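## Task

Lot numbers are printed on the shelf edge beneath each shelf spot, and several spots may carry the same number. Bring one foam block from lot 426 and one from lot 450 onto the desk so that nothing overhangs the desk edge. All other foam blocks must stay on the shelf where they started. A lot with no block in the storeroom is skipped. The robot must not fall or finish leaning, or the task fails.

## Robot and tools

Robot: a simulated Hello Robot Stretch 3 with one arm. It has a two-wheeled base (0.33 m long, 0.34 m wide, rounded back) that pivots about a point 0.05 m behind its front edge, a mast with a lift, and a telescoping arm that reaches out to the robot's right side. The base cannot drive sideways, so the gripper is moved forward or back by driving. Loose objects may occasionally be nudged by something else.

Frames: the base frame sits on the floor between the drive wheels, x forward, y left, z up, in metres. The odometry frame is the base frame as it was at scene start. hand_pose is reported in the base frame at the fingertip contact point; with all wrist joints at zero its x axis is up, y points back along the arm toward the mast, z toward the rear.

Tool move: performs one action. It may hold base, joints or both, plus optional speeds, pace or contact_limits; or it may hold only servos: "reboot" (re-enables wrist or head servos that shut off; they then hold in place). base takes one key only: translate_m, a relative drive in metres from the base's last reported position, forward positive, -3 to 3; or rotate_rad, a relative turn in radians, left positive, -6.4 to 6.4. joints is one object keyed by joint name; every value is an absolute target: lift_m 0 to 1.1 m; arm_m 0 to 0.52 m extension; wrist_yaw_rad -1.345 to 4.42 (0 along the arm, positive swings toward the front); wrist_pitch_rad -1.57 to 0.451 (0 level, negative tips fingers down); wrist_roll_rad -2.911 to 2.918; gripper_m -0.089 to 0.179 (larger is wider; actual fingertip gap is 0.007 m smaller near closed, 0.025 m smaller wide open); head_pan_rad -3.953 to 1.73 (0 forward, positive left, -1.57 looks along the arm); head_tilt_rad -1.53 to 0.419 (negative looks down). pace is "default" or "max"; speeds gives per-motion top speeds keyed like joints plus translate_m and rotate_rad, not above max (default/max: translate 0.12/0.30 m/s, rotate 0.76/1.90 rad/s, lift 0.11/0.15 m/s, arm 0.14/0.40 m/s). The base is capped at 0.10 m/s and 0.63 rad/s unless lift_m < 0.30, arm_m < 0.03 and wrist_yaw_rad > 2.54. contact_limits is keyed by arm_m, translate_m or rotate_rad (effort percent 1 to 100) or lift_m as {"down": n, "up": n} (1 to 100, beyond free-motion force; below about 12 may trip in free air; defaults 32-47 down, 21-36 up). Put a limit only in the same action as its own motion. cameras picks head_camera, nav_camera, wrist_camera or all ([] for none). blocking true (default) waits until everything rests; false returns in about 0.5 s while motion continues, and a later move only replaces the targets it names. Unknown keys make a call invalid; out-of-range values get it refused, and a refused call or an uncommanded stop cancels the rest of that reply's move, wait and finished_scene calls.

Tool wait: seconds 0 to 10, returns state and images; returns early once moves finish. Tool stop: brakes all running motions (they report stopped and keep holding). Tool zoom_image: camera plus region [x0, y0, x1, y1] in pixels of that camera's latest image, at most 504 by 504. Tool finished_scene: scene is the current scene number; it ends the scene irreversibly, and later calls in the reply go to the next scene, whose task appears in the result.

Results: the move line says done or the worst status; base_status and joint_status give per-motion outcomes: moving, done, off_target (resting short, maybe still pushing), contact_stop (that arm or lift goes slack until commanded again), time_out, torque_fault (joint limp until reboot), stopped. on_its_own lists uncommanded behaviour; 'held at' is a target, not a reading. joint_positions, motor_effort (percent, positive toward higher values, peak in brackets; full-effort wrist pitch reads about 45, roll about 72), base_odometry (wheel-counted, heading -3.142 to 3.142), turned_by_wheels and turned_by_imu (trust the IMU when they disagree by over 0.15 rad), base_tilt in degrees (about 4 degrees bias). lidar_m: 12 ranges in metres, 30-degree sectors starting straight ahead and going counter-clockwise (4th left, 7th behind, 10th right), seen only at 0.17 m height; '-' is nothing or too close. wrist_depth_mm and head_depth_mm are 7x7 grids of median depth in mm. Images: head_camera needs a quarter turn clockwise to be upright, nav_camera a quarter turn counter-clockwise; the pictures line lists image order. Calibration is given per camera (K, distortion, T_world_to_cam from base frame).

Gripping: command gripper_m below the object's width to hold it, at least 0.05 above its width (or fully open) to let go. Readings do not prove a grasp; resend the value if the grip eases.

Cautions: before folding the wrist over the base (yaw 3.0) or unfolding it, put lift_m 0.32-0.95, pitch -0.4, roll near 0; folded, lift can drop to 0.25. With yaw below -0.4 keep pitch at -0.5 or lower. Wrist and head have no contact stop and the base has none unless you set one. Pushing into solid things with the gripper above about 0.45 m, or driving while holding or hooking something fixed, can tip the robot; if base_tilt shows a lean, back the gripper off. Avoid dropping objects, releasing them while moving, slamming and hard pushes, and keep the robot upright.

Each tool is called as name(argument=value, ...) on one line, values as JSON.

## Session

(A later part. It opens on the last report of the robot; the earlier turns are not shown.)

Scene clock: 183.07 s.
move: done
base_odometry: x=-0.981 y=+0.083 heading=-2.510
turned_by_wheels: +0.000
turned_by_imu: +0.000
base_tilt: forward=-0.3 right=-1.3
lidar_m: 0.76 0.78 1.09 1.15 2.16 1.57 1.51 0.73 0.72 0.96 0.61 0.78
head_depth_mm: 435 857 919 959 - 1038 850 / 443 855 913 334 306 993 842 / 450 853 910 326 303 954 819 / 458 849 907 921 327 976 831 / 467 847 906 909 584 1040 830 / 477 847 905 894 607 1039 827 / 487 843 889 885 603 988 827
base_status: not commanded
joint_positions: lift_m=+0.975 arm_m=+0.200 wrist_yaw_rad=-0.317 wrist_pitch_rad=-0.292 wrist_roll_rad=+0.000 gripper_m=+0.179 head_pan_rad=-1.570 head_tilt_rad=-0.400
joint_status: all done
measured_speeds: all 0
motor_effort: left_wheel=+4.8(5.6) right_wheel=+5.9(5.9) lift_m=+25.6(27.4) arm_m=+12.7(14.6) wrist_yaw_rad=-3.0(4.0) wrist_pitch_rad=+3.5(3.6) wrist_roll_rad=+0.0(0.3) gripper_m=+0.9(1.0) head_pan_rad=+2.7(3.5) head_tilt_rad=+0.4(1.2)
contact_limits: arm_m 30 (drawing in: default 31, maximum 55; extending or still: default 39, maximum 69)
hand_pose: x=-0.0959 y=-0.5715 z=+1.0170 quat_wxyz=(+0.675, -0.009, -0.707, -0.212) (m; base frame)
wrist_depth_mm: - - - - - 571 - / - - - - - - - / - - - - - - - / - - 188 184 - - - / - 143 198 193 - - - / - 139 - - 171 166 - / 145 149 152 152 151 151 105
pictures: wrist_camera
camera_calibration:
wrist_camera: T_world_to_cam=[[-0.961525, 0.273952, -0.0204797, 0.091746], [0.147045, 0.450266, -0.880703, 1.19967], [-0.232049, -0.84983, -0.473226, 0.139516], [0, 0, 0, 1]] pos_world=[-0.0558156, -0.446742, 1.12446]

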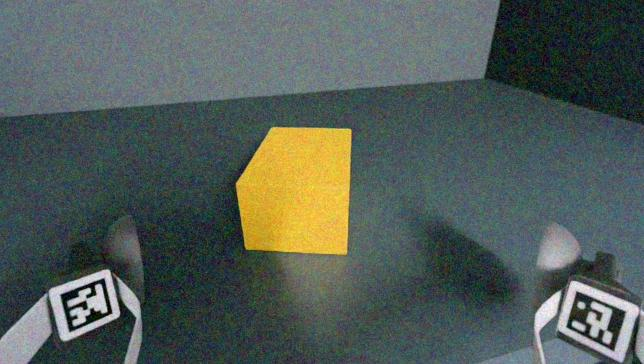

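move(joints={"arm_m": 0.283}, contact_limits={"arm_m": 30}, cameras=["wrist_camera"])

move(joints={"gripper_m": 0.02}, cameras=[])

move(joints={"gripper_m": 0.005}, cameras=["wrist_camera"])

Scene clock: 201.03 s.
move: done
base_odometry: x=-0.981 y=+0.083 heading=-2.510
turned_by_wheels: +0.000
turned_by_imu: +0.000
base_tilt: forward=-0.4 right=-1.2
lidar_m: 0.76 0.78 1.09 1.15 2.16 1.57 1.51 0.73 0.72 0.96 0.61 0.78
head_depth_mm: 437 858 914 950 - 1071 847 / 442 859 915 404 557 1068 844 / 450 854 913 385 367 1064 814 / 458 848 909 788 429 1052 833 / 467 846 907 907 584 1050 831 / 477 850 905 897 607 1041 827 / 488 842 893 885 603 994 825
base_status: not commanded
joint_positions: lift_m=+0.975 arm_m=+0.283 wrist_yaw_rad=-0.317 wrist_pitch_rad=-0.292 wrist_roll_rad=+0.000 gripper_m=+0.179 head_pan_rad=-1.570 head_tilt_rad=-0.400
joint_status: all done
measured_speeds: all 0
motor_effort: left_wheel=+5.1(5.5) right_wheel=+5.4(6.2) lift_m=+29.5(30.0) arm_m=+12.7(14.0) wrist_yaw_rad=-3.0(4.0) wrist_pitch_rad=+3.5(3.6) wrist_roll_rad=+0.1(0.3) gripper_m=+0.5(1.0) head_pan_rad=+2.4(2.9) head_tilt_rad=-0.7(1.1)
contact_limits: arm_m 30 (drawing in: default 31, maximum 55; extending or still: default 39, maximum 69)
hand_pose: x=-0.0959 y=-0.6545 z=+1.0170 quat_wxyz=(+0.675, -0.009, -0.707, -0.212) (m; base frame)
wrist_depth_mm: - - - - - 486 - / - - - - - - - / - - - - - - - / - - - 174 - - - / - 142 - 143 143 - - / - 139 122 118 117 166 - / 144 148 148 120 118 150 107
pictures: wrist_camera
camera_calibration:
wrist_camera: T_world_to_cam=[[-0.961525, 0.273952, -0.0204797, 0.114484], [0.147045, 0.450266, -0.880703, 1.23705], [-0.232049, -0.84983, -0.473226, 0.0689801], [0, 0, 0, 1]] pos_world=[-0.0558156, -0.529742, 1.12446]

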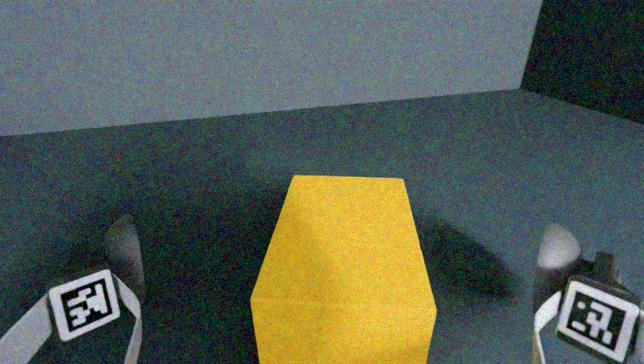

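Scene clock: 203.17 s.
move: done
base_odometry: x=-0.981 y=+0.083 heading=-2.510
turned_by_wheels: +0.000
turned_by_imu: +0.000
base_tilt: forward=-0.4 right=-1.2
lidar_m: 0.76 0.79 1.09 1.15 2.16 1.57 1.51 0.73 0.72 0.96 0.61 0.78
head_depth_mm: 436 857 912 955 - 1068 849 / 442 852 912 403 560 1070 841 / 450 854 910 384 367 1066 816 / 458 851 910 784 428 1052 830 / 467 849 906 910 584 1049 831 / 476 847 905 895 607 1039 828 / 487 845 894 886 603 992 824
base_status: not commanded
joint_positions: lift_m=+0.975 arm_m=+0.283 wrist_yaw_rad=-0.318 wrist_pitch_rad=-0.291 wrist_roll_rad=+0.000 gripper_m=+0.021 head_pan_rad=-1.570 head_tilt_rad=-0.400
joint_status: all done
measured_speeds: all 0
motor_effort: left_wheel=+5.3(5.5) right_wheel=+4.6(6.0) lift_m=+28.9(29.9) arm_m=+12.7(13.4) wrist_yaw_rad=-3.1(3.5) wrist_pitch_rad=+3.4(3.6) wrist_roll_rad=-0.1(0.4) gripper_m=-23.7(95.4) head_pan_rad=+1.7(2.9) head_tilt_rad=-0.8(1.6)
contact_limits: arm_m 30 (drawing in: default 31, maximum 55; extending or still: default 39, maximum 69)
hand_pose: x=-0.0961 y=-0.6545 z=+1.0170 quat_wxyz=(+0.675, -0.009, -0.707, -0.213) (m; base frame)
wrist_depth_mm: - - - - - 496 - / - - - - - - - / - - - - - - - / - - - 174 - - - / - - 150 144 149 - - / - - 127 118 126 124 171 / 154 144 129 120 120 123 150
pictures: none
No camera images: "cameras" was empty.

Scene clock: 203.83 s.
move: done
base_odometry: x=-0.981 y=+0.083 heading=-2.510
turned_by_wheels: +0.000
turned_by_imu: +0.000
base_tilt: forward=-0.3 right=-1.0
lidar_m: 0.76 0.79 1.09 1.15 2.17 1.57 1.51 0.73 0.72 0.96 0.61 0.78
head_depth_mm: 436 855 916 952 - 1075 850 / 442 857 913 402 562 1066 845 / 451 853 911 385 367 1059 817 / 458 849 910 789 429 1051 835 / 468 848 906 910 584 1047 830 / 477 848 905 897 607 1042 829 / 488 844 891 891 602 994 825
base_status: not commanded
joint_positions: lift_m=+0.975 arm_m=+0.283 wrist_yaw_rad=-0.318 wrist_pitch_rad=-0.291 wrist_roll_rad=+0.000 gripper_m=+0.006 head_pan_rad=-1.570 head_tilt_rad=-0.400
joint_status: all done
measured_speeds: all 0
motor_effort: left_wheel=+5.2(5.4) right_wheel=+4.7(5.7) lift_m=+28.2(29.4) arm_m=+11.8(13.1) wrist_yaw_rad=-3.3(3.8) wrist_pitch_rad=+3.5(3.6) wrist_roll_rad=+0.3(0.4) gripper_m=-29.4(84.8) head_pan_rad=+2.3(2.8) head_tilt_rad=-1.1(1.8)
contact_limits: arm_m 30 (drawing in: default 31, maximum 55; extending or still: default 39, maximum 69)
hand_pose: x=-0.0961 y=-0.6545 z=+1.0170 quat_wxyz=(+0.675, -0.009, -0.707, -0.213) (m; base frame)
wrist_depth_mm: - - - - - 500 - / - - - - - - - / - - - - - - - / - - - 174 - - - / - - 150 144 149 - - / - - 127 118 126 123 171 / 153 144 129 121 121 123 151
pictures: wrist_camera
camera_calibration:
wrist_camera: T_world_to_cam=[[-0.961309, 0.274709, -0.0204815, 0.1149], [0.147351, 0.449965, -0.880806, 1.23702], [-0.23275, -0.849745, -0.473034, 0.0687697], [0, 0, 0, 1]] pos_world=[-0.055815, -0.529742, 1.12446]

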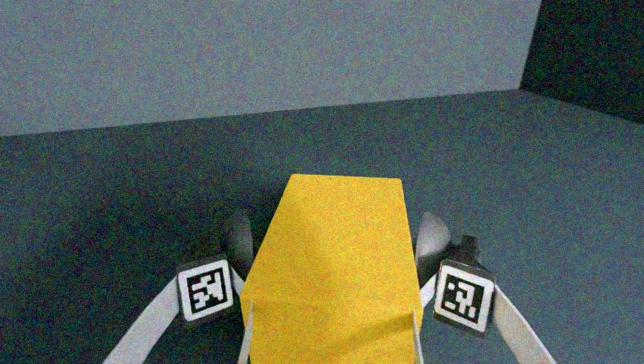

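move(joints={"lift_m": 1.03}, cameras=["wrist_camera"])

move(joints={"arm_m": 0.0}, speeds={"arm_m": 0.25}, cameras=[])

move(joints={"lift_m": 0.9, "wrist_pitch_rad": -0.4, "head_pan_rad": 0.6, "head_tilt_rad": -0.3}, cameras=["wrist_camera", "nav_camera"])

Scene clock: 212.47 s.
move: done
base_odometry: x=-0.981 y=+0.083 heading=-2.510
turned_by_wheels: +0.000
turned_by_imu: +0.000
base_tilt: forward=-0.3 right=-1.3
lidar_m: 0.76 0.79 1.09 1.15 2.16 1.57 1.51 0.73 0.72 0.96 0.61 0.78
head_depth_mm: 437 857 899 - 603 1077 848 / 443 856 885 385 596 1066 842 / 452 853 886 349 564 1062 815 / 459 849 892 387 560 1054 835 / 466 850 906 907 583 1046 831 / 476 845 902 895 608 1042 824 / 488 845 892 885 604 992 823
base_status: not commanded
joint_positions: lift_m=+1.030 arm_m=+0.283 wrist_yaw_rad=-0.318 wrist_pitch_rad=-0.291 wrist_roll_rad=+0.000 gripper_m=+0.009 head_pan_rad=-1.570 head_tilt_rad=-0.400
joint_status: all done
measured_speeds: all 0
motor_effort: left_wheel=+4.8(5.6) right_wheel=+4.7(6.0) lift_m=+29.4(33.7) arm_m=+11.0(12.2) wrist_yaw_rad=-1.9(3.6) wrist_pitch_rad=+3.4(3.6) wrist_roll_rad=+0.0(0.3) gripper_m=-12.2(12.8) head_pan_rad=+2.2(2.6) head_tilt_rad=-0.9(2.4)
contact_limits: arm_m 30 (drawing in: default 31, maximum 55; extending or still: default 39, maximum 69)
hand_pose: x=-0.0961 y=-0.6545 z=+1.0720 quat_wxyz=(+0.675, -0.009, -0.707, -0.213) (m; base frame)
wrist_depth_mm: - - - - - 489 - / - - - - - 532 - / - - - - - - - / - - - 182 - - - / - - 150 147 151 - - / - - 127 118 126 - - / - - 124 119 116 110 -
pictures: wrist_camera
camera_calibration:
wrist_camera: T_world_to_cam=[[-0.961309, 0.274709, -0.0204815, 0.116027], [0.147351, 0.449965, -0.880806, 1.28546], [-0.23275, -0.849745, -0.473034, 0.0947866], [0, 0, 0, 1]] pos_world=[-0.055815, -0.529742, 1.17946]

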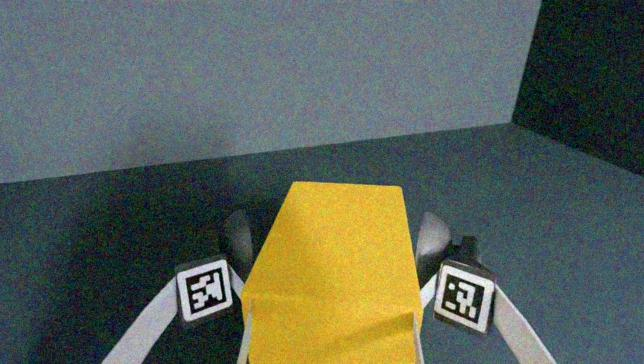

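Scene clock: 215.60 s.
move: done
base_odometry: x=-0.981 y=+0.083 heading=-2.510
turned_by_wheels: +0.000
turned_by_imu: +0.000
base_tilt: forward=-0.3 right=-1.4
lidar_m: 0.76 0.79 1.09 1.15 2.16 1.56 1.51 0.73 0.72 0.96 0.61 0.78
head_depth_mm: 436 858 915 961 - - - / 442 857 910 947 - - - / 449 852 911 932 - - - / 458 849 906 921 618 1094 860 / 467 848 905 910 584 1050 831 / 476 847 903 898 608 1044 826 / 487 845 892 885 602 994 824
base_status: not commanded
joint_positions: lift_m=+1.030 arm_m=+0.001 wrist_yaw_rad=-0.318 wrist_pitch_rad=-0.291 wrist_roll_rad=+0.000 gripper_m=+0.009 head_pan_rad=-1.570 head_tilt_rad=-0.400
joint_status: all done
measured_speeds: all 0
motor_effort: left_wheel=+4.8(5.5) right_wheel=+5.3(5.9) lift_m=+24.8(30.2) arm_m=-12.5(13.8) wrist_yaw_rad=-1.7(3.6) wrist_pitch_rad=+3.5(3.6) wrist_roll_rad=-0.2(0.4) gripper_m=-12.2(12.8) head_pan_rad=+2.1(2.6) head_tilt_rad=-2.0(3.0)
hand_pose: x=-0.0961 y=-0.3721 z=+1.0720 quat_wxyz=(+0.675, -0.009, -0.707, -0.213) (m; base frame)
wrist_depth_mm: - - - - 716 - - / - - - - - - - / - - - - - - - / - - - 182 - - - / - - 150 147 150 - - / - - 128 118 126 - - / - - 124 120 116 111 -
pictures: none
No camera images: "cameras" was empty.

Scene clock: 218.13 s.
move: done
base_odometry: x=-0.981 y=+0.083 heading=-2.510
turned_by_wheels: +0.000
turned_by_imu: +0.000
base_tilt: forward=-0.2 right=-1.2
lidar_m: 0.76 0.79 1.09 1.15 2.16 1.57 1.51 0.73 0.72 0.96 0.61 0.78
head_depth_mm: 638 661 684 711 736 767 799 / 676 702 730 758 790 823 866 / 719 750 781 812 849 888 939 / 767 799 836 876 921 966 1016 / 812 853 894 938 991 1041 1104 / 910 957 1005 1060 1123 1196 1267 / 992 1047 1105 1169 1246 1341 1405
base_status: not commanded
joint_positions: lift_m=+0.900 arm_m=+0.001 wrist_yaw_rad=-0.318 wrist_pitch_rad=-0.415 wrist_roll_rad=+0.000 gripper_m=+0.009 head_pan_rad=+0.608 head_tilt_rad=-0.300
joint_status: all done
measured_speeds: translate_m=+0.000 rotate_rad=+0.000 lift_m=+0.000 arm_m=+0.000 wrist_yaw_rad=+0.000 wrist_pitch_rad=+0.000 wrist_roll_rad=+0.000 head_pan_rad=-0.024 head_tilt_rad=+0.000
motor_effort: left_wheel=+5.1(5.6) right_wheel=+5.1(5.9) lift_m=+29.3(29.5) arm_m=-10.2(13.4) wrist_yaw_rad=-1.8(3.5) wrist_pitch_rad=+2.3(5.1) wrist_roll_rad=+0.0(0.3) gripper_m=-12.3(12.9) head_pan_rad=-2.8(5.6) head_tilt_rad=+5.7(7.2)
hand_pose: x=-0.0918 y=-0.3590 z=+0.9134 quat_wxyz=(+0.660, +0.035, -0.706, -0.254) (m; base frame)
wrist_depth_mm: - - 244 255 - - - / - - - - 805 - - / - - - - 891 - - / - - - 182 794 - - / - - 150 147 154 683 - / - - 127 118 126 595 - / - - 125 120 117 111 -
pictures: nav_camera (sideways), wrist_camera
camera_calibration:
nav_camera: T_world_to_cam=[[0.212088, 0.168396, 0.962632, -1.21124], [0.582922, -0.812413, 0.0136881, 0.0287631], [0.78436, 0.558236, -0.270465, 0.300443], [0, 0, 0, 1]] pos_world=[0.0044685, 0.0596186, 1.24685]
wrist_camera: T_world_to_cam=[[-0.960396, 0.277491, -0.0252753, 0.0411031], [0.180273, 0.549624, -0.81573, 0.991443], [-0.212465, -0.78798, -0.57788, 0.39156], [0, 0, 0, 1]] pos_world=[-0.0560618, -0.247784, 1.03606]

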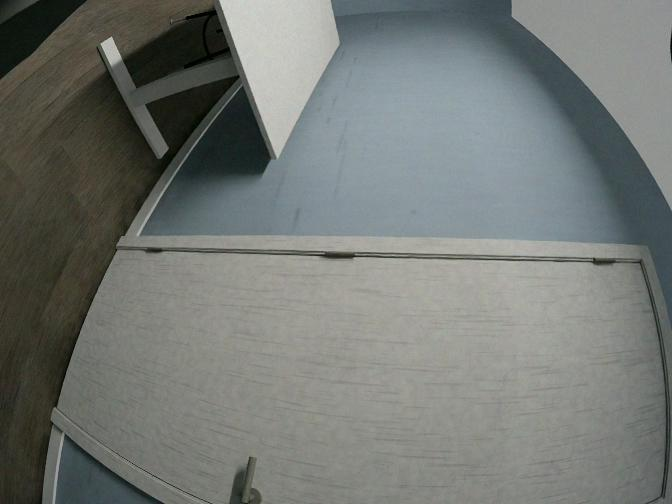

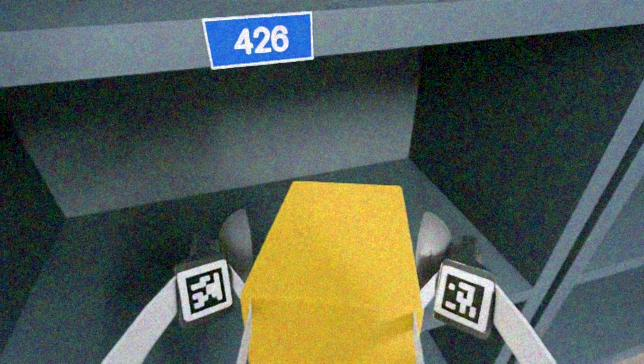

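move(joints={"wrist_yaw_rad": 2.6}, pace="max", cameras=[])

move(base={"translate_m": -0.7}, joints={"lift_m": 0.295, "wrist_pitch_rad": -0.35}, pace="max", cameras=[])

move(base={"rotate_rad": 1.571}, pace="max", cameras=["head_camera"])

move(base={"translate_m": 1.5}, joints={"head_pan_rad": -1.57, "head_tilt_rad": -0.6}, pace="max", cameras=["head_camera", "nav_camera"])

Scene clock: 244.03 s.
move: done
base_odometry: x=-0.981 y=+0.083 heading=-2.510
turned_by_wheels: +0.000
turned_by_imu: +0.000
base_tilt: forward=-0.3 right=-1.3
lidar_m: 0.76 0.79 1.09 1.15 2.16 1.56 1.51 0.74 0.72 0.96 0.61 0.78
head_depth_mm: 638 659 683 709 735 768 804 / 675 698 725 756 787 822 863 / 716 744 774 808 846 887 934 / 763 796 832 871 912 961 1019 / 809 844 889 934 984 1039 1099 / 909 947 1003 1058 1114 1188 1258 / 979 1029 1086 1155 1232 1311 1383
base_status: not commanded
joint_positions: lift_m=+0.900 arm_m=+0.001 wrist_yaw_rad=+2.597 wrist_pitch_rad=-0.415 wrist_roll_rad=+0.000 gripper_m=+0.009 head_pan_rad=+0.600 head_tilt_rad=-0.300
joint_status: all done
measured_speeds: all 0
motor_effort: left_wheel=+4.8(5.5) right_wheel=+4.7(5.8) lift_m=+29.4(30.2) arm_m=-6.7(9.2) wrist_yaw_rad=+2.4(7.3) wrist_pitch_rad=+2.3(2.4) wrist_roll_rad=-0.2(0.3) gripper_m=-12.3(13.1) head_pan_rad=-3.5(3.5) head_tilt_rad=+4.7(6.2)
hand_pose: x=+0.0952 y=+0.0467 z=+0.9134 quat_wxyz=(+0.327, +0.705, -0.045, +0.628) (m; base frame)
wrist_depth_mm: - - - - - - - / - - - - - - - / - - - - - - - / - - - - - - - / - - 153 147 155 - - / - - 127 118 126 - - / 204 - 124 120 118 120 -
pictures: none
No camera images: "cameras" was empty.

Scene clock: 250.43 s.
move: done
base_odometry: x=-0.416 y=+0.497 heading=-2.510
turned_by_wheels: +0.000
turned_by_imu: -0.001
base_tilt: forward=-0.2 right=-1.2
lidar_m: 1.45 1.50 1.48 3.73 1.17 0.85 0.81 0.84 1.01 0.53 0.54 1.15
head_depth_mm: 1243 1291 1343 1386 1446 1510 1513 / 1311 1369 1421 1481 1536 1608 1560 / 1417 1474 1540 1603 1672 1747 1544 / 1523 1583 1651 1733 1807 1855 1534 / 1630 1691 1783 1828 1953 1964 1542 / 1730 1837 1933 1975 1577 1781 1528 / 1889 1986 2100 2123 1469 1959 1499
base_status: done
joint_positions: lift_m=+0.295 arm_m=+0.001 wrist_yaw_rad=+2.597 wrist_pitch_rad=-0.373 wrist_roll_rad=+0.000 gripper_m=+0.009 head_pan_rad=+0.600 head_tilt_rad=-0.300
joint_status: all done
measured_speeds: all 0
motor_effort: left_wheel=-0.6(13.6) right_wheel=-4.7(13.8) lift_m=+24.2(29.6) arm_m=-1.8(6.9) wrist_yaw_rad=+1.6(3.5) wrist_pitch_rad=+3.8(6.7) wrist_roll_rad=-0.1(0.3) gripper_m=-12.3(13.0) head_pan_rad=-2.7(3.7) head_tilt_rad=+4.4(6.0)
hand_pose: x=+0.0977 y=+0.0511 z=+0.3180 quat_wxyz=(+0.313, +0.704, -0.060, +0.634) (m; base frame)
wrist_depth_mm: - - - - - - - / - - - - - - - / - - - - - - - / 809 801 798 785 791 788 761 / 658 657 153 147 154 633 630 / 558 550 127 118 126 538 535 / 206 293 124 120 118 123 462
pictures: none
No camera images: "cameras" was empty.

Scene clock: 252.57 s.
move: done
base_odometry: x=-0.416 y=+0.497 heading=-0.939
turned_by_wheels: +1.571
turned_by_imu: +1.540
base_tilt: forward=-0.3 right=-1.3
lidar_m: 3.71 1.21 0.85 0.81 0.84 1.02 0.53 0.54 1.15 1.45 1.50 1.48
head_depth_mm: 3047 3308 3420 3582 2948 2033 1572 / 2851 2134 2342 2586 2626 2015 1553 / 1690 1686 1800 1950 2106 2023 1553 / 1311 1402 1474 1575 1680 1785 1540 / 1140 1189 1248 1320 1387 1466 1480 / 1005 1034 1078 1125 1183 1236 1310 / 884 917 953 988 1031 1077 1123
base_status: done
joint_positions: lift_m=+0.295 arm_m=+0.001 wrist_yaw_rad=+2.597 wrist_pitch_rad=-0.373 wrist_roll_rad=+0.000 gripper_m=+0.009 head_pan_rad=+0.600 head_tilt_rad=-0.300
joint_status: not commanded
measured_speeds: all 0
motor_effort: left_wheel=-7.1(15.0) right_wheel=+7.6(15.0) lift_m=+26.5(26.5) arm_m=-11.2(11.2) wrist_yaw_rad=+1.5(2.9) wrist_pitch_rad=+3.8(3.8) wrist_roll_rad=+0.1(0.3) gripper_m=-12.2(13.0) head_pan_rad=-2.2(3.2) head_tilt_rad=+3.3(5.1)
hand_pose: x=+0.0977 y=+0.0511 z=+0.3180 quat_wxyz=(+0.313, +0.704, -0.060, +0.634) (m; base frame)
wrist_depth_mm: - - - - - - - / - - - - - - - / - - - - - - - / 746 795 802 785 791 780 777 / 657 646 153 147 154 631 633 / 555 548 128 118 126 534 536 / 206 292 124 120 118 123 462
pictures: head_camera (sideways)
camera_calibration:
head_camera: T_world_to_cam=[[-0.175749, -0.176265, -0.968526, 1.27713], [-0.529446, 0.846361, -0.0579581, 0.0782776], [0.829939, 0.502597, -0.24207, 0.265535], [0, 0, 0, 1]] pos_world=[0.0455194, 0.0254039, 1.30574]

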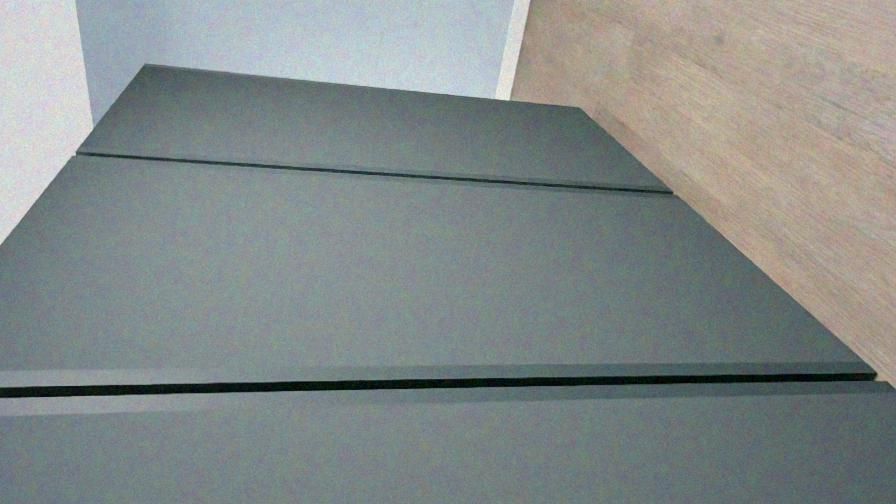

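Scene clock: 258.97 s.
move: done
base_odometry: x=+0.470 y=-0.714 heading=-0.939
turned_by_wheels: +0.000
turned_by_imu: +0.000
base_tilt: forward=-0.3 right=-1.2
lidar_m: 2.26 1.26 0.90 0.86 0.89 1.18 2.01 2.06 1.00 0.78 0.79 1.95
head_depth_mm: 1190 1303 1453 1131 872 1494 1250 / 1177 1298 1416 1126 866 1416 1211 / 1175 1292 1408 1111 862 1481 1240 / 1170 1292 1413 1101 855 1472 1231 / 1165 1281 1402 1090 846 1451 1222 / 1170 1283 1397 1079 839 1423 1217 / 1160 1276 1387 1073 866 1409 1212
base_status: done
joint_positions: lift_m=+0.295 arm_m=+0.001 wrist_yaw_rad=+2.598 wrist_pitch_rad=-0.373 wrist_roll_rad=+0.000 gripper_m=+0.009 head_pan_rad=-1.570 head_tilt_rad=-0.601
joint_status: all done
measured_speeds: all 0
motor_effort: left_wheel=-2.6(13.6) right_wheel=+8.2(14.2) lift_m=+27.1(30.3) arm_m=-9.1(12.7) wrist_yaw_rad=+2.1(3.1) wrist_pitch_rad=+3.8(3.9) wrist_roll_rad=-0.1(0.3) gripper_m=-12.5(12.9) head_pan_rad=+3.6(5.0) head_tilt_rad=+3.6(6.7)
hand_pose: x=+0.0977 y=+0.0511 z=+0.3180 quat_wxyz=(+0.313, +0.704, -0.060, +0.634) (m; base frame)
wrist_depth_mm: - - 906 - - - - / - - 968 - - - - / - - 992 - - - - / 783 806 800 798 783 785 773 / 654 654 152 147 154 640 633 / 548 546 127 118 126 540 535 / 206 291 125 120 118 123 462
pictures: head_camera (sideways), nav_camera (sideways)
camera_calibration:
head_camera: T_world_to_cam=[[-0.0467208, 0.520583, -0.852532, 1.12498], [0.9975, -0.0209816, -0.0674774, 0.0813438], [-0.053015, -0.853553, -0.518301, 0.630412], [0, 0, 0, 1]] pos_world=[0.00484058, -0.045846, 1.29131]
nav_camera: T_world_to_cam=[[0.0175162, -0.543068, 0.839506, -1.0494], [-0.999788, -0.0185783, 0.00884232, 0.0448132], [0.0107946, -0.839483, -0.543279, 0.660189], [0, 0, 0, 1]] pos_world=[0.0560587, -0.014848, 1.23925]

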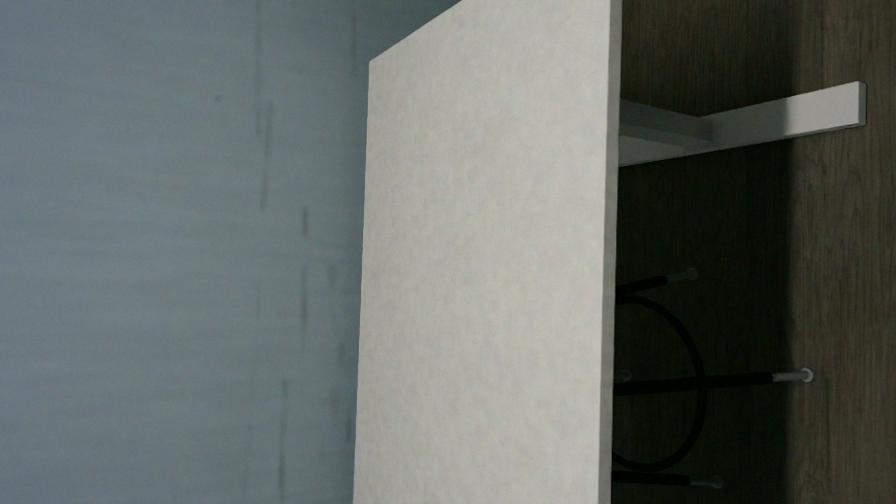

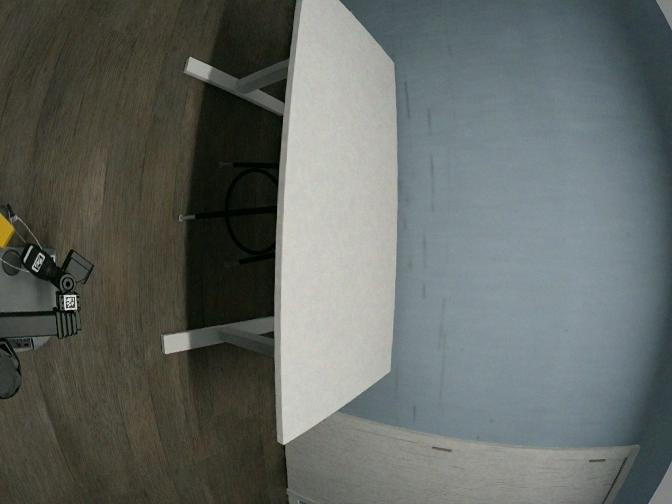

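move(joints={"lift_m": 0.84, "wrist_pitch_rad": -0.4}, pace="max", cameras=[])

move(joints={"wrist_yaw_rad": 0.0, "wrist_pitch_rad": -0.27}, cameras=[])

move(joints={"arm_m": 0.42}, speeds={"arm_m": 0.25}, contact_limits={"arm_m": 30}, cameras=[])

move(joints={"lift_m": 0.74}, cameras=[])

move(joints={"lift_m": 0.695}, speeds={"lift_m": 0.03}, contact_limits={"lift_m": {"down": 12}}, cameras=["head_camera", "wrist_camera"])

Scene clock: 276.30 s.
move: done
base_odometry: x=+0.470 y=-0.714 heading=-0.939
turned_by_wheels: +0.000
turned_by_imu: +0.000
base_tilt: forward=-0.4 right=-1.3
lidar_m: 2.26 1.26 0.90 0.86 0.89 1.18 2.01 2.07 1.00 0.78 0.79 1.96
head_depth_mm: 1193 1308 1453 1139 874 1504 1314 / 1183 1298 1423 1125 869 1419 1303 / 1181 1285 1407 1114 859 1484 1264 / 1171 1294 1419 1104 852 1468 1292 / 1166 1290 1406 1090 848 1455 1222 / 1164 1280 1390 1082 842 1415 1217 / 1163 1274 1388 1075 867 1392 1210
base_status: not commanded
joint_positions: lift_m=+0.840 arm_m=+0.001 wrist_yaw_rad=+2.598 wrist_pitch_rad=-0.415 wrist_roll_rad=+0.000 gripper_m=+0.009 head_pan_rad=-1.570 head_tilt_rad=-0.600
joint_status: all done
measured_speeds: all 0
motor_effort: left_wheel=-2.5(3.0) right_wheel=+8.4(9.3) lift_m=+27.3(33.1) arm_m=-4.0(6.9) wrist_yaw_rad=+1.5(3.1) wrist_pitch_rad=+2.4(4.4) wrist_roll_rad=+0.0(0.3) gripper_m=-12.6(13.1) head_pan_rad=+3.5(4.2) head_tilt_rad=+3.4(4.6)
hand_pose: x=+0.0951 y=+0.0467 z=+0.8533 quat_wxyz=(+0.327, +0.705, -0.045, +0.628) (m; base frame)
wrist_depth_mm: - - 903 - - - - / - - 982 - - - - / - - - - - - - / - - - - - - - / - - 155 146 154 - - / 209 - 128 118 126 - - / 204 - 124 120 118 123 -
pictures: none
No camera images: "cameras" was empty.

Scene clock: 278.60 s.
move: done
base_odometry: x=+0.470 y=-0.714 heading=-0.939
turned_by_wheels: +0.000
turned_by_imu: +0.000
base_tilt: forward=-0.2 right=-1.3
lidar_m: 2.26 1.26 0.90 0.86 0.88 1.18 2.01 2.07 1.00 0.78 0.78 1.96
head_depth_mm: 1195 1309 1452 1135 875 1491 1310 / 1181 1298 1416 1126 871 1408 1301 / 1179 1285 1418 1112 857 495 344 / 1174 1287 1412 1100 825 327 307 / 1167 1283 1411 1091 850 1390 1202 / 1165 1280 1397 1083 844 1407 1217 / 1161 1269 1400 1071 867 1402 1209
base_status: not commanded
joint_positions: lift_m=+0.840 arm_m=+0.001 wrist_yaw_rad=+0.003 wrist_pitch_rad=-0.295 wrist_roll_rad=+0.000 gripper_m=+0.009 head_pan_rad=-1.570 head_tilt_rad=-0.600
joint_status: all done
measured_speeds: all 0
motor_effort: left_wheel=-2.8(3.1) right_wheel=+8.2(8.9) lift_m=+23.6(27.2) arm_m=-2.6(4.2) wrist_yaw_rad=-2.2(7.0) wrist_pitch_rad=+4.2(5.9) wrist_roll_rad=+0.1(0.3) gripper_m=-12.3(12.9) head_pan_rad=+3.1(3.9) head_tilt_rad=+3.0(3.8)
hand_pose: x=-0.0208 y=-0.3837 z=+0.8812 quat_wxyz=(+0.700, +0.105, -0.699, -0.103) (m; base frame)
wrist_depth_mm: - - - - - - - / - - - - - - - / - - - - - - - / - - - 182 - - - / - - 150 147 151 - - / - - 128 118 126 - - / - - 124 120 118 123 -
pictures: none
No camera images: "cameras" was empty.

Scene clock: 282.33 s.
move: done
base_odometry: x=+0.470 y=-0.714 heading=-0.939
turned_by_wheels: +0.000
turned_by_imu: +0.000
base_tilt: forward=-0.3 right=-1.2
lidar_m: 2.27 1.26 0.90 0.86 0.89 1.18 2.00 2.06 1.00 0.78 0.79 1.96
head_depth_mm: 1191 1303 1450 1138 815 292 - / 1183 1301 1418 520 367 1351 1207 / 1181 1295 1410 562 860 1483 1237 / 1175 1289 1408 590 856 1470 1231 / 1166 1277 1403 1092 845 1455 1221 / 1163 1281 1404 1084 841 1413 1218 / 1158 1271 1384 1072 867 1402 1214
base_status: not commanded
joint_positions: lift_m=+0.840 arm_m=+0.420 wrist_yaw_rad=+0.003 wrist_pitch_rad=-0.294 wrist_roll_rad=+0.000 gripper_m=+0.009 head_pan_rad=-1.570 head_tilt_rad=-0.600
joint_status: all done
measured_speeds: all 0
motor_effort: left_wheel=-2.8(3.0) right_wheel=+7.9(9.1) lift_m=+29.8(30.3) arm_m=+12.0(15.3) wrist_yaw_rad=-2.5(4.5) wrist_pitch_rad=+4.0(4.2) wrist_roll_rad=-0.1(0.3) gripper_m=-12.5(12.9) head_pan_rad=+3.6(4.0) head_tilt_rad=+2.4(3.8)
contact_limits: arm_m 30 (drawing in: default 31, maximum 55; extending or still: default 39, maximum 69)
hand_pose: x=-0.0208 y=-0.8032 z=+0.8814 quat_wxyz=(+0.700, +0.105, -0.699, -0.103) (m; base frame)
wrist_depth_mm: - - - - - - - / - - - - - - - / - - - - - - - / - - - 182 - - - / - - 150 147 150 - - / - - 128 118 126 - - / - - 125 120 116 111 -
pictures: none
No camera images: "cameras" was empty.

Scene clock: 284.07 s.
move: done
base_odometry: x=+0.470 y=-0.714 heading=-0.939
turned_by_wheels: +0.000
turned_by_imu: +0.000
base_tilt: forward=-0.2 right=-1.3
lidar_m: 2.26 1.26 0.90 0.86 0.89 1.18 2.01 2.07 1.00 0.78 0.79 1.96
head_depth_mm: 1185 1304 1450 1134 874 1493 341 / 1186 1299 1421 1125 807 396 333 / 1183 1293 1417 1112 619 1427 1239 / 1171 1289 1400 1104 789 1469 1234 / 1175 1282 1403 1095 848 1469 1221 / 1175 1277 1393 1085 840 1408 1215 / 1159 1269 1386 1066 869 1394 1210
base_status: not commanded
joint_positions: lift_m=+0.740 arm_m=+0.420 wrist_yaw_rad=+0.003 wrist_pitch_rad=-0.294 wrist_roll_rad=+0.000 gripper_m=+0.009 head_pan_rad=-1.570 head_tilt_rad=-0.600
joint_status: all done
measured_speeds: all 0
motor_effort: left_wheel=-2.4(2.8) right_wheel=+8.3(8.9) lift_m=+24.7(28.5) arm_m=+9.1(12.4) wrist_yaw_rad=-2.4(4.2) wrist_pitch_rad=+3.9(4.0) wrist_roll_rad=+0.0(0.3) gripper_m=-12.4(12.8) head_pan_rad=+3.6(3.6) head_tilt_rad=+2.6(4.0)
contact_limits: arm_m 30 (drawing in: default 31, maximum 55; extending or still: default 39, maximum 69)
hand_pose: x=-0.0208 y=-0.8032 z=+0.7814 quat_wxyz=(+0.700, +0.105, -0.699, -0.103) (m; base frame)
wrist_depth_mm: - - - - - - - / - - - - - - - / - - - - - - - / - - - 182 - - - / - - 150 146 151 - - / - - 128 118 126 - - / - - 124 120 116 111 -
pictures: none
No camera images: "cameras" was empty.

Scene clock: 286.00 s.
move: done
base_odometry: x=+0.470 y=-0.714 heading=-0.939
turned_by_wheels: +0.000
turned_by_imu: +0.000
base_tilt: forward=-0.3 right=-1.2
lidar_m: 2.26 1.26 0.90 0.86 0.88 1.18 2.01 2.07 1.00 0.78 0.78 1.96
head_depth_mm: 1186 1312 1446 1137 875 1498 1250 / 1184 1303 1416 1129 866 446 368 / 1182 1294 1424 1111 629 1435 1236 / 1175 1290 1411 1100 669 1474 1230 / 1167 1281 1400 1091 851 1456 1227 / 1165 1282 1395 1081 840 1408 1217 / 1164 1272 1387 1069 866 1406 1211
base_status: not commanded
joint_positions: lift_m=+0.695 arm_m=+0.420 wrist_yaw_rad=+0.002 wrist_pitch_rad=-0.254 wrist_roll_rad=+0.000 gripper_m=+0.009 head_pan_rad=-1.570 head_tilt_rad=-0.600
joint_status: all done
measured_speeds: all 0
motor_effort: left_wheel=-2.4(3.0) right_wheel=+8.3(8.8) lift_m=+18.4(27.0) arm_m=+5.0(8.6) wrist_yaw_rad=-2.1(4.1) wrist_pitch_rad=-3.3(4.1) wrist_roll_rad=+0.1(0.3) gripper_m=-12.4(13.0) head_pan_rad=+3.0(3.7) head_tilt_rad=+2.9(3.2)
contact_limits: arm_m 30 (drawing in: default 31, maximum 55; extending or still: default 39, maximum 69); lift_m down 12 (down: maximum 72; up: maximum 65)
hand_pose: x=-0.0210 y=-0.8069 z=+0.7459 quat_wxyz=(+0.702, +0.091, -0.701, -0.089) (m; base frame)
wrist_depth_mm: - - - - - - - / - - - - - - - / - - - - - - - / - - - 178 - - - / - - 150 145 151 - - / - - 127 118 126 - - / - - 124 119 116 111 -
pictures: head_camera (sideways), wrist_camera
camera_calibration:
head_camera: T_world_to_cam=[[-0.0467501, 0.519968, -0.852906, 1.12543], [0.997499, -0.0210139, -0.0674867, 0.0813543], [-0.0530138, -0.853927, -0.517685, 0.629597], [0, 0, 0, 1]] pos_world=[0.0048405, -0.0458489, 1.29131]
wrist_camera: T_world_to_cam=[[-0.998917, -0.0424844, -0.0189747, -0.0345121], [-0.00169043, 0.440669, -0.897668, 1.05766], [0.0464984, -0.896664, -0.440264, -0.227932], [0, 0, 0, 1]] pos_world=[-0.0220884, -0.671923, 0.848422]

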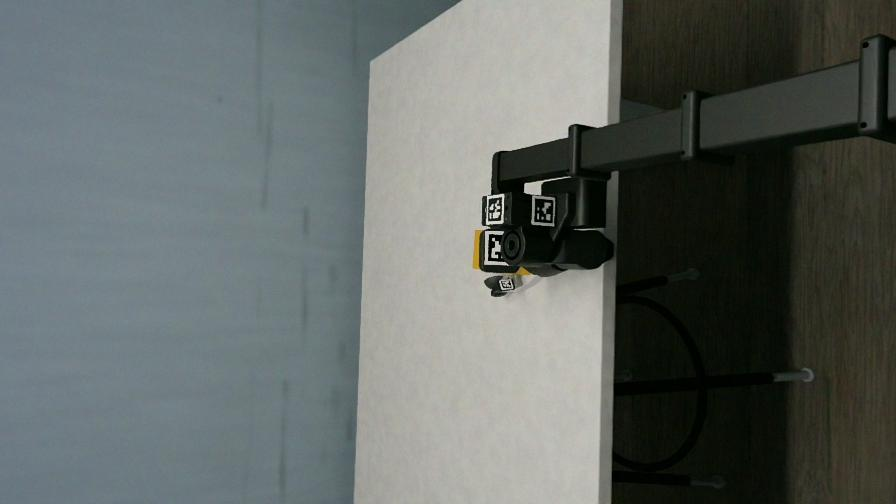

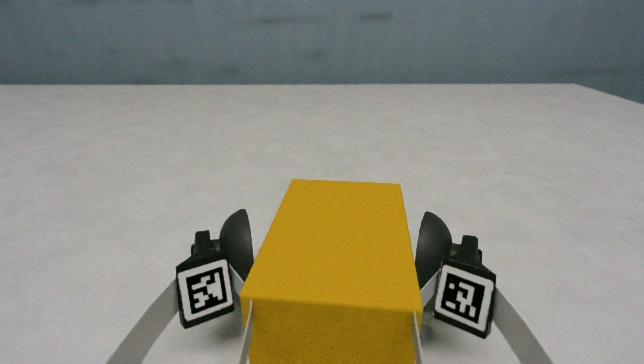

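move(joints={"gripper_m": 0.179}, cameras=[])

move(joints={"lift_m": 0.8}, cameras=[])

move(joints={"arm_m": 0.0, "gripper_m": 0.037}, pace="max", cameras=["head_camera"])

move(joints={"wrist_pitch_rad": -0.4, "wrist_yaw_rad": 2.9, "head_pan_rad": 0.3, "head_tilt_rad": -0.3}, pace="max", cameras=[])

move(joints={"lift_m": 0.28, "wrist_pitch_rad": -0.35}, base={"translate_m": 0.9}, pace="max", cameras=["head_camera", "nav_camera"])

Scene clock: 301.33 s.
move: done
base_odometry: x=+0.470 y=-0.714 heading=-0.939
turned_by_wheels: +0.000
turned_by_imu: +0.000
base_tilt: forward=-0.3 right=-1.1
lidar_m: 2.26 1.26 0.90 0.86 0.88 1.18 2.01 2.06 1.00 0.78 0.78 1.96
head_depth_mm: 1191 1308 1450 1139 871 1500 1239 / 1178 1297 1427 1122 866 447 368 / 1178 1293 1418 1113 629 1441 1235 / 1175 1287 1412 1100 667 1468 1232 / 1171 1285 1402 1095 843 1463 1219 / 1165 1279 1400 1080 838 1410 1219 / 1162 1279 1388 1064 870 1402 1214
base_status: not commanded
joint_positions: lift_m=+0.695 arm_m=+0.420 wrist_yaw_rad=+0.002 wrist_pitch_rad=-0.283 wrist_roll_rad=+0.000 gripper_m=+0.179 head_pan_rad=-1.570 head_tilt_rad=-0.600
joint_status: all done
measured_speeds: all 0
motor_effort: left_wheel=-2.4(3.1) right_wheel=+7.7(8.6) lift_m=+24.3(24.5) arm_m=-5.5(5.5) wrist_yaw_rad=-3.2(3.9) wrist_pitch_rad=+1.9(3.4) wrist_roll_rad=+0.0(0.4) gripper_m=+1.0(83.3) head_pan_rad=+2.6(3.5) head_tilt_rad=+2.1(2.7)
contact_limits: arm_m 30 (drawing in: default 31, maximum 55; extending or still: default 39, maximum 69); lift_m down 12 (down: maximum 72; up: maximum 65)
hand_pose: x=-0.0210 y=-0.8043 z=+0.7391 quat_wxyz=(+0.701, +0.100, -0.700, -0.099) (m; base frame)
wrist_depth_mm: - - - - - - - / - - - - - - - / - - - - - - - / - - - 159 159 - - / - 142 - 137 131 - - / - 126 116 113 111 - - / - - 128 123 117 - 105
pictures: none
No camera images: "cameras" was empty.

Scene clock: 303.13 s.
move: done
base_odometry: x=+0.470 y=-0.714 heading=-0.939
turned_by_wheels: +0.000
turned_by_imu: +0.000
base_tilt: forward=-0.4 right=-1.2
lidar_m: 2.27 1.26 0.90 0.86 0.88 1.18 2.01 2.06 1.00 0.78 0.79 1.96
head_depth_mm: 1192 1305 1441 1131 874 341 - / 1178 1293 1409 1123 394 341 1178 / 1178 1288 1413 578 827 1487 1238 / 1178 1283 1410 680 825 1469 1226 / 1172 1281 1401 1084 848 1464 1224 / 1170 1275 1401 1079 841 1410 1219 / 1157 1274 1400 1071 867 1400 1212
base_status: not commanded
joint_positions: lift_m=+0.800 arm_m=+0.420 wrist_yaw_rad=+0.002 wrist_pitch_rad=-0.283 wrist_roll_rad=+0.000 gripper_m=+0.179 head_pan_rad=-1.570 head_tilt_rad=-0.600
joint_status: all done
measured_speeds: all 0
motor_effort: left_wheel=-2.2(2.9) right_wheel=+7.4(8.3) lift_m=+29.6(31.6) arm_m=-8.9(8.9) wrist_yaw_rad=-1.7(3.5) wrist_pitch_rad=+2.0(2.2) wrist_roll_rad=+0.1(0.3) gripper_m=+0.9(1.1) head_pan_rad=+3.0(3.2) head_tilt_rad=+2.3(2.7)
contact_limits: arm_m 30 (drawing in: default 31, maximum 55; extending or still: default 39, maximum 69)
hand_pose: x=-0.0210 y=-0.8042 z=+0.8439 quat_wxyz=(+0.700, +0.101, -0.699, -0.100) (m; base frame)
wrist_depth_mm: - - - - - - - / - - - - - - - / - - - - - - - / - - - - - - - / - 142 - - - - - / - 126 - - - - - / - - - - - - 105
pictures: none
No camera images: "cameras" was empty.

Scene clock: 305.47 s.
move: done
base_odometry: x=+0.470 y=-0.714 heading=-0.939
turned_by_wheels: +0.000
turned_by_imu: +0.000
base_tilt: forward=-0.3 right=-1.2
lidar_m: 2.26 1.26 0.90 0.86 0.89 1.18 2.01 2.06 1.00 0.78 0.78 1.96
head_depth_mm: 1185 1305 1438 1131 877 1495 1280 / 1180 1303 1417 1124 871 1409 1244 / 1170 1297 1413 1112 862 1470 1181 / 1172 1293 1413 1104 855 1398 327 / 1169 1285 1398 1087 851 1436 1221 / 1161 1281 1397 1083 842 1422 1216 / 1164 1274 1394 1068 869 1389 1211
base_status: not commanded
joint_positions: lift_m=+0.800 arm_m=+0.001 wrist_yaw_rad=+0.002 wrist_pitch_rad=-0.285 wrist_roll_rad=+0.000 gripper_m=+0.037 head_pan_rad=-1.570 head_tilt_rad=-0.600
joint_status: all done
measured_speeds: all 0
motor_effort: left_wheel=-2.4(3.0) right_wheel=+7.5(8.3) lift_m=+25.9(29.9) arm_m=-11.9(14.3) wrist_yaw_rad=-1.0(3.4) wrist_pitch_rad=+2.4(2.4) wrist_roll_rad=+0.2(0.2) gripper_m=+0.6(81.9) head_pan_rad=+2.2(3.3) head_tilt_rad=+1.7(2.5)
hand_pose: x=-0.0210 y=-0.3847 z=+0.8435 quat_wxyz=(+0.700, +0.101, -0.699, -0.100) (m; base frame)
wrist_depth_mm: - - - - - - - / - - - - - - - / - - - - - - - / - - - - - - - / - - - 153 155 - - / - - 126 - 126 - - / - - - - - - -
pictures: head_camera (sideways)
camera_calibration:
head_camera: T_world_to_cam=[[-0.0467501, 0.519968, -0.852906, 1.12543], [0.997499, -0.0210139, -0.0674867, 0.0813543], [-0.0530138, -0.853927, -0.517685, 0.629597], [0, 0, 0, 1]] pos_world=[0.0048405, -0.0458489, 1.29131]

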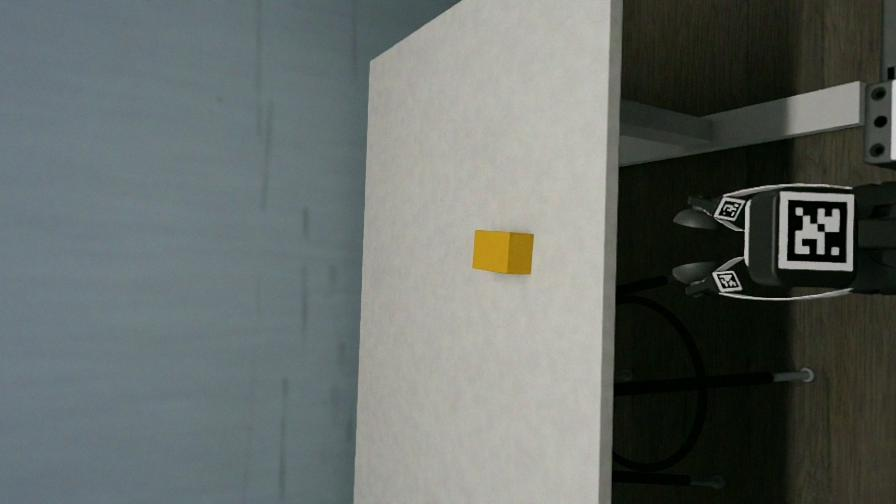

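Scene clock: 307.67 s.
move: done
base_odometry: x=+0.470 y=-0.714 heading=-0.939
turned_by_wheels: +0.000
turned_by_imu: +0.000
base_tilt: forward=-0.2 right=-1.2
lidar_m: 2.27 1.26 0.90 0.86 0.89 1.18 2.01 2.07 1.00 0.78 0.79 1.96
head_depth_mm: 1891 1946 2045 2132 2228 2059 1576 / 1930 2001 2085 2201 2320 2043 1564 / 1987 2066 2153 2242 2370 2040 1558 / 2035 2126 2245 2315 2437 2015 1549 / 2109 2203 2295 2401 2509 1994 1542 / 2158 2255 2362 2496 2568 1996 1534 / 2204 2301 2413 2537 2536 1591 1506
base_status: not commanded
joint_positions: lift_m=+0.800 arm_m=+0.001 wrist_yaw_rad=+2.897 wrist_pitch_rad=-0.412 wrist_roll_rad=+0.000 gripper_m=+0.037 head_pan_rad=+0.308 head_tilt_rad=-0.295
joint_status: all done
measured_speeds: translate_m=+0.000 rotate_rad=+0.000 lift_m=+0.000 arm_m=+0.000 wrist_yaw_rad=+0.000 wrist_pitch_rad=+0.000 wrist_roll_rad=+0.000 head_pan_rad=-0.024 head_tilt_rad=+0.000
motor_effort: left_wheel=-2.7(3.2) right_wheel=+8.0(8.4) lift_m=+23.2(26.3) arm_m=-10.5(13.4) wrist_yaw_rad=+2.6(6.3) wrist_pitch_rad=+1.8(4.4) wrist_roll_rad=+0.0(0.5) gripper_m=+0.2(0.7) head_pan_rad=-3.1(5.8) head_tilt_rad=-3.5(8.6)
hand_pose: x=+0.0333 y=+0.0729 z=+0.8141 quat_wxyz=(+0.228, +0.704, +0.059, +0.670) (m; base frame)
wrist_depth_mm: 130 140 - - 902 - - / 139 148 - - - - - / 155 158 - - - - - / 867 171 - - - - - / - 189 - - - - - / - 213 127 - 129 - - / - - 272 986 968 977 964
pictures: none
No camera images: "cameras" was empty.

Scene clock: 314.23 s.
move: done
base_odometry: x=+1.001 y=-1.440 heading=-0.939
turned_by_wheels: +0.000
turned_by_imu: +0.000
base_tilt: forward=-0.3 right=-1.2
lidar_m: 1.37 1.41 0.93 0.89 0.91 1.22 2.90 1.54 1.03 0.94 1.44 1.44
head_depth_mm: 1131 1179 1233 1280 1350 1412 1466 / 1159 1208 1270 1317 1391 1459 1511 / 1187 1239 1294 1367 1432 1504 1543 / 1219 1275 1333 1400 1477 1558 1533 / 1259 1313 1377 1440 1533 1615 1532 / 1286 1348 1419 1493 1571 1682 1532 / 1323 1389 1461 1552 1624 1715 1519
base_status: done
joint_positions: lift_m=+0.280 arm_m=+0.001 wrist_yaw_rad=+2.898 wrist_pitch_rad=-0.371 wrist_roll_rad=+0.000 gripper_m=+0.037 head_pan_rad=+0.300 head_tilt_rad=-0.301
joint_status: all done
measured_speeds: all 0
motor_effort: left_wheel=+3.6(10.6) right_wheel=+5.0(16.5) lift_m=+25.3(30.7) arm_m=-1.2(11.3) wrist_yaw_rad=+2.0(3.5) wrist_pitch_rad=+3.4(5.8) wrist_roll_rad=+0.0(0.3) gripper_m=+0.2(0.9) head_pan_rad=-2.6(4.1) head_tilt_rad=-1.4(4.3)
hand_pose: x=+0.0343 y=+0.0778 z=+0.3034 quat_wxyz=(+0.214, +0.705, +0.045, +0.674) (m; base frame)
wrist_depth_mm: 129 139 - - - - - / 136 145 - - - - - / 150 157 917 - 986 976 989 / 719 170 761 771 771 756 752 / 632 184 649 607 601 618 617 / 537 204 127 510 129 520 517 / 461 283 249 297 438 452 450
pictures: head_camera (sideways), nav_camera (sideways)
camera_calibration:
head_camera: T_world_to_cam=[[-0.221058, -0.116754, -0.968247, 1.27709], [-0.255768, 0.964999, -0.0579683, 0.076637], [0.941125, 0.234833, -0.243183, 0.266295], [0, 0, 0, 1]] pos_world=[0.0512964, 0.0126162, 1.30574]
nav_camera: T_world_to_cam=[[0.253947, 0.0963781, 0.962404, -1.21112], [0.309066, -0.950942, 0.0136778, 0.0305164], [0.916509, 0.293973, -0.271276, 0.300719], [0, 0, 0, 1]] pos_world=[0.022516, 0.057341, 1.24674]

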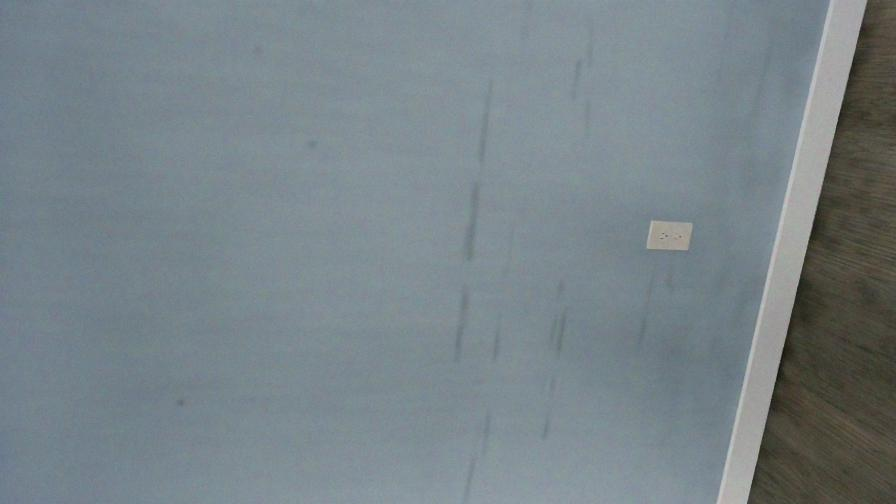

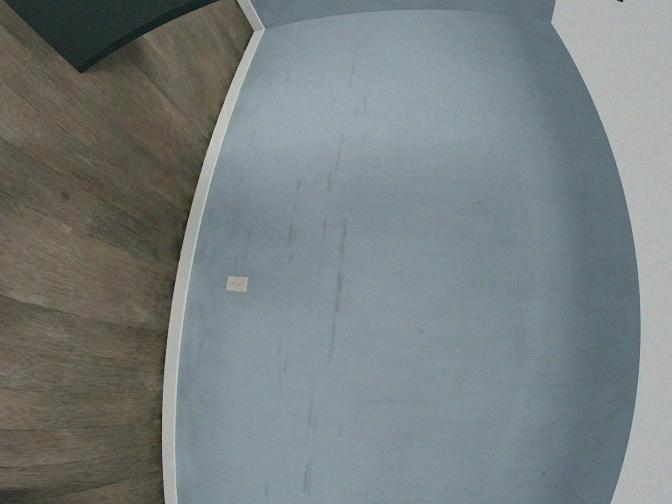

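move(base={"translate_m": 0.87}, pace="max", cameras=[])

move(base={"rotate_rad": 1.571}, pace="max", joints={"head_pan_rad": 0.5, "head_tilt_rad": -0.3}, cameras=["nav_camera"])

Scene clock: 339.53 s.
move: done
base_odometry: x=+1.514 y=-2.142 heading=-0.939
turned_by_wheels: +0.000
turned_by_imu: +0.001
base_tilt: forward=-0.2 right=-1.2
lidar_m: 0.51 0.53 0.71 1.80 1.11 1.26 3.22 2.01 1.26 1.37 0.75 0.54
head_depth_mm: 398 414 432 452 473 496 525 / 407 425 444 465 488 513 541 / 417 436 457 479 503 531 560 / 429 449 469 493 521 548 579 / 441 462 485 509 536 566 602 / 453 475 499 526 554 587 627 / 466 490 515 544 576 610 651
base_status: done
joint_positions: lift_m=+0.280 arm_m=+0.001 wrist_yaw_rad=+2.898 wrist_pitch_rad=-0.371 wrist_roll_rad=+0.000 gripper_m=+0.037 head_pan_rad=+0.300 head_tilt_rad=-0.301
joint_status: not commanded
measured_speeds: all 0
motor_effort: left_wheel=+4.7(11.2) right_wheel=+2.9(16.8) lift_m=+26.3(30.2) arm_m=+8.7(9.4) wrist_yaw_rad=+1.8(2.9) wrist_pitch_rad=+3.4(3.5) wrist_roll_rad=+0.0(0.3) gripper_m=+0.4(1.3) head_pan_rad=-2.1(3.1) head_tilt_rad=+4.1(4.6)
hand_pose: x=+0.0343 y=+0.0778 z=+0.3034 quat_wxyz=(+0.214, +0.705, +0.045, +0.674) (m; base frame)
wrist_depth_mm: 129 - - - - - - / 136 166 - - - - - / 150 158 - - 993 - - / 717 170 777 776 765 727 - / 637 184 656 602 600 623 - / 536 204 127 511 129 518 497 / 462 284 250 299 441 452 452
pictures: none
No camera images: "cameras" was empty.

Scene clock: 341.67 s.
move: done
base_odometry: x=+1.514 y=-2.142 heading=+0.631
turned_by_wheels: +1.571
turned_by_imu: +1.539
base_tilt: forward=-0.3 right=-1.2
lidar_m: 1.68 1.04 1.23 2.99 1.61 1.26 1.37 0.77 0.54 0.51 0.53 0.69
head_depth_mm: 1990 2066 2151 2245 2329 2014 1553 / 2093 2161 2241 2342 2451 2028 1551 / 2132 2229 2331 2466 2523 2014 1541 / 1011 1079 1145 1222 1308 1405 1448 / 900 939 994 1041 1106 1171 1248 / 944 990 1043 1097 1161 1234 1306 / 993 1048 1109 1171 1243 1326 1401
base_status: done
joint_positions: lift_m=+0.280 arm_m=+0.001 wrist_yaw_rad=+2.898 wrist_pitch_rad=-0.371 wrist_roll_rad=+0.000 gripper_m=+0.037 head_pan_rad=+0.500 head_tilt_rad=-0.301
joint_status: all done
measured_speeds: all 0
motor_effort: left_wheel=-6.9(14.9) right_wheel=+8.2(14.4) lift_m=+24.3(27.0) arm_m=+2.0(10.3) wrist_yaw_rad=+1.4(2.7) wrist_pitch_rad=+3.3(3.5) wrist_roll_rad=-0.1(0.3) gripper_m=+0.3(1.2) head_pan_rad=+3.2(4.2) head_tilt_rad=+5.3(6.1)
hand_pose: x=+0.0343 y=+0.0777 z=+0.3034 quat_wxyz=(+0.214, +0.705, +0.045, +0.674) (m; base frame)
wrist_depth_mm: 129 - - - - - - / 136 165 - - - - - / 151 159 - - 989 971 922 / 732 170 774 770 764 751 755 / 638 184 651 607 597 611 613 / 535 205 127 511 129 515 516 / 462 284 248 299 443 450 448
pictures: nav_camera (sideways)
camera_calibration:
nav_camera: T_world_to_cam=[[0.229638, 0.144866, 0.962435, -1.211], [0.491899, -0.870545, 0.0136669, 0.0294232], [0.839823, 0.470282, -0.27117, 0.301056], [0, 0, 0, 1]] pos_world=[0.0107854, 0.0594658, 1.24674]

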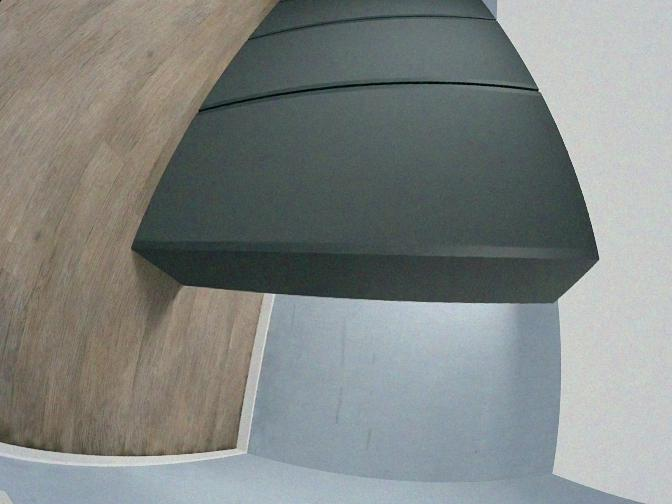

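move(joints={"head_pan_rad": 0.15, "head_tilt_rad": -0.4}, pace="max", cameras=["head_camera"])

Scene clock: 354.17 s.
move: done
base_odometry: x=+1.514 y=-2.142 heading=+0.631
turned_by_wheels: +0.000
turned_by_imu: +0.000
base_tilt: forward=-0.3 right=-1.2
lidar_m: 1.68 1.05 1.23 2.99 1.61 1.26 1.37 0.77 0.54 0.51 0.53 0.70
head_depth_mm: 1929 2023 1908 1823 1737 1624 1420 / 1977 2100 2245 2390 2348 1794 1423 / 1994 2124 2246 2404 2444 1794 1415 / 2011 2113 2249 2435 2460 1781 1416 / 2028 2163 2306 2462 2403 1757 1402 / 2058 2166 2339 2495 2270 1707 1401 / 1118 1142 1173 1215 1255 1298 1321
base_status: not commanded
joint_positions: lift_m=+0.280 arm_m=+0.001 wrist_yaw_rad=+2.898 wrist_pitch_rad=-0.371 wrist_roll_rad=+0.000 gripper_m=+0.037 head_pan_rad=+0.147 head_tilt_rad=-0.395
joint_status: all done
measured_speeds: all 0
motor_effort: left_wheel=-6.4(7.2) right_wheel=+7.3(8.8) lift_m=+26.3(26.4) arm_m=-12.6(13.1) wrist_yaw_rad=+1.5(2.9) wrist_pitch_rad=+3.3(3.4) wrist_roll_rad=+0.2(0.3) gripper_m=+0.4(0.8) head_pan_rad=-2.9(4.4) head_tilt_rad=-4.0(5.9)
hand_pose: x=+0.0343 y=+0.0778 z=+0.3034 quat_wxyz=(+0.214, +0.705, +0.045, +0.674) (m; base frame)
wrist_depth_mm: 129 - - - - - - / 136 165 - - - - - / 151 159 - - 984 984 922 / 723 170 782 764 752 755 745 / 639 184 651 594 596 620 607 / 536 205 127 518 129 524 516 / 465 285 248 299 436 451 451
pictures: head_camera (sideways)
camera_calibration:
head_camera: T_world_to_cam=[[-0.325258, -0.0948084, -0.940861, 1.24191], [-0.110948, 0.991915, -0.061598, 0.0804723], [0.939094, 0.0843517, -0.333147, 0.383443], [0, 0, 0, 1]] pos_world=[0.0527815, 0.00557818, 1.30117]

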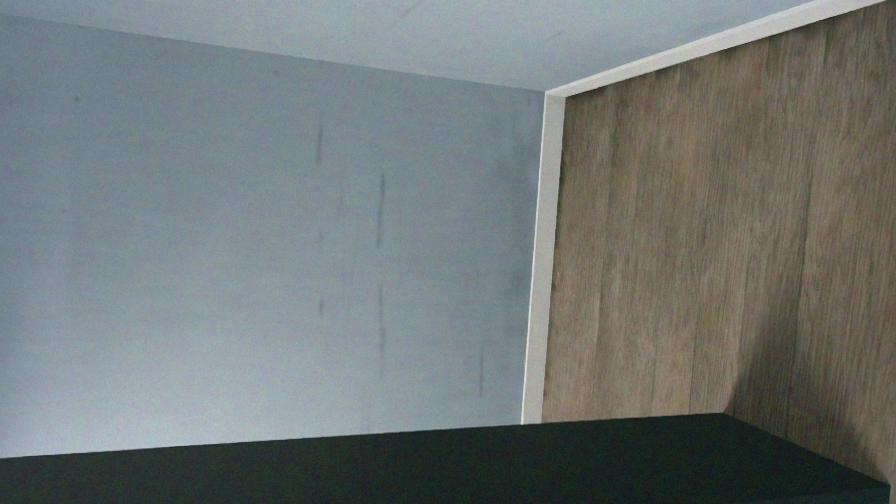

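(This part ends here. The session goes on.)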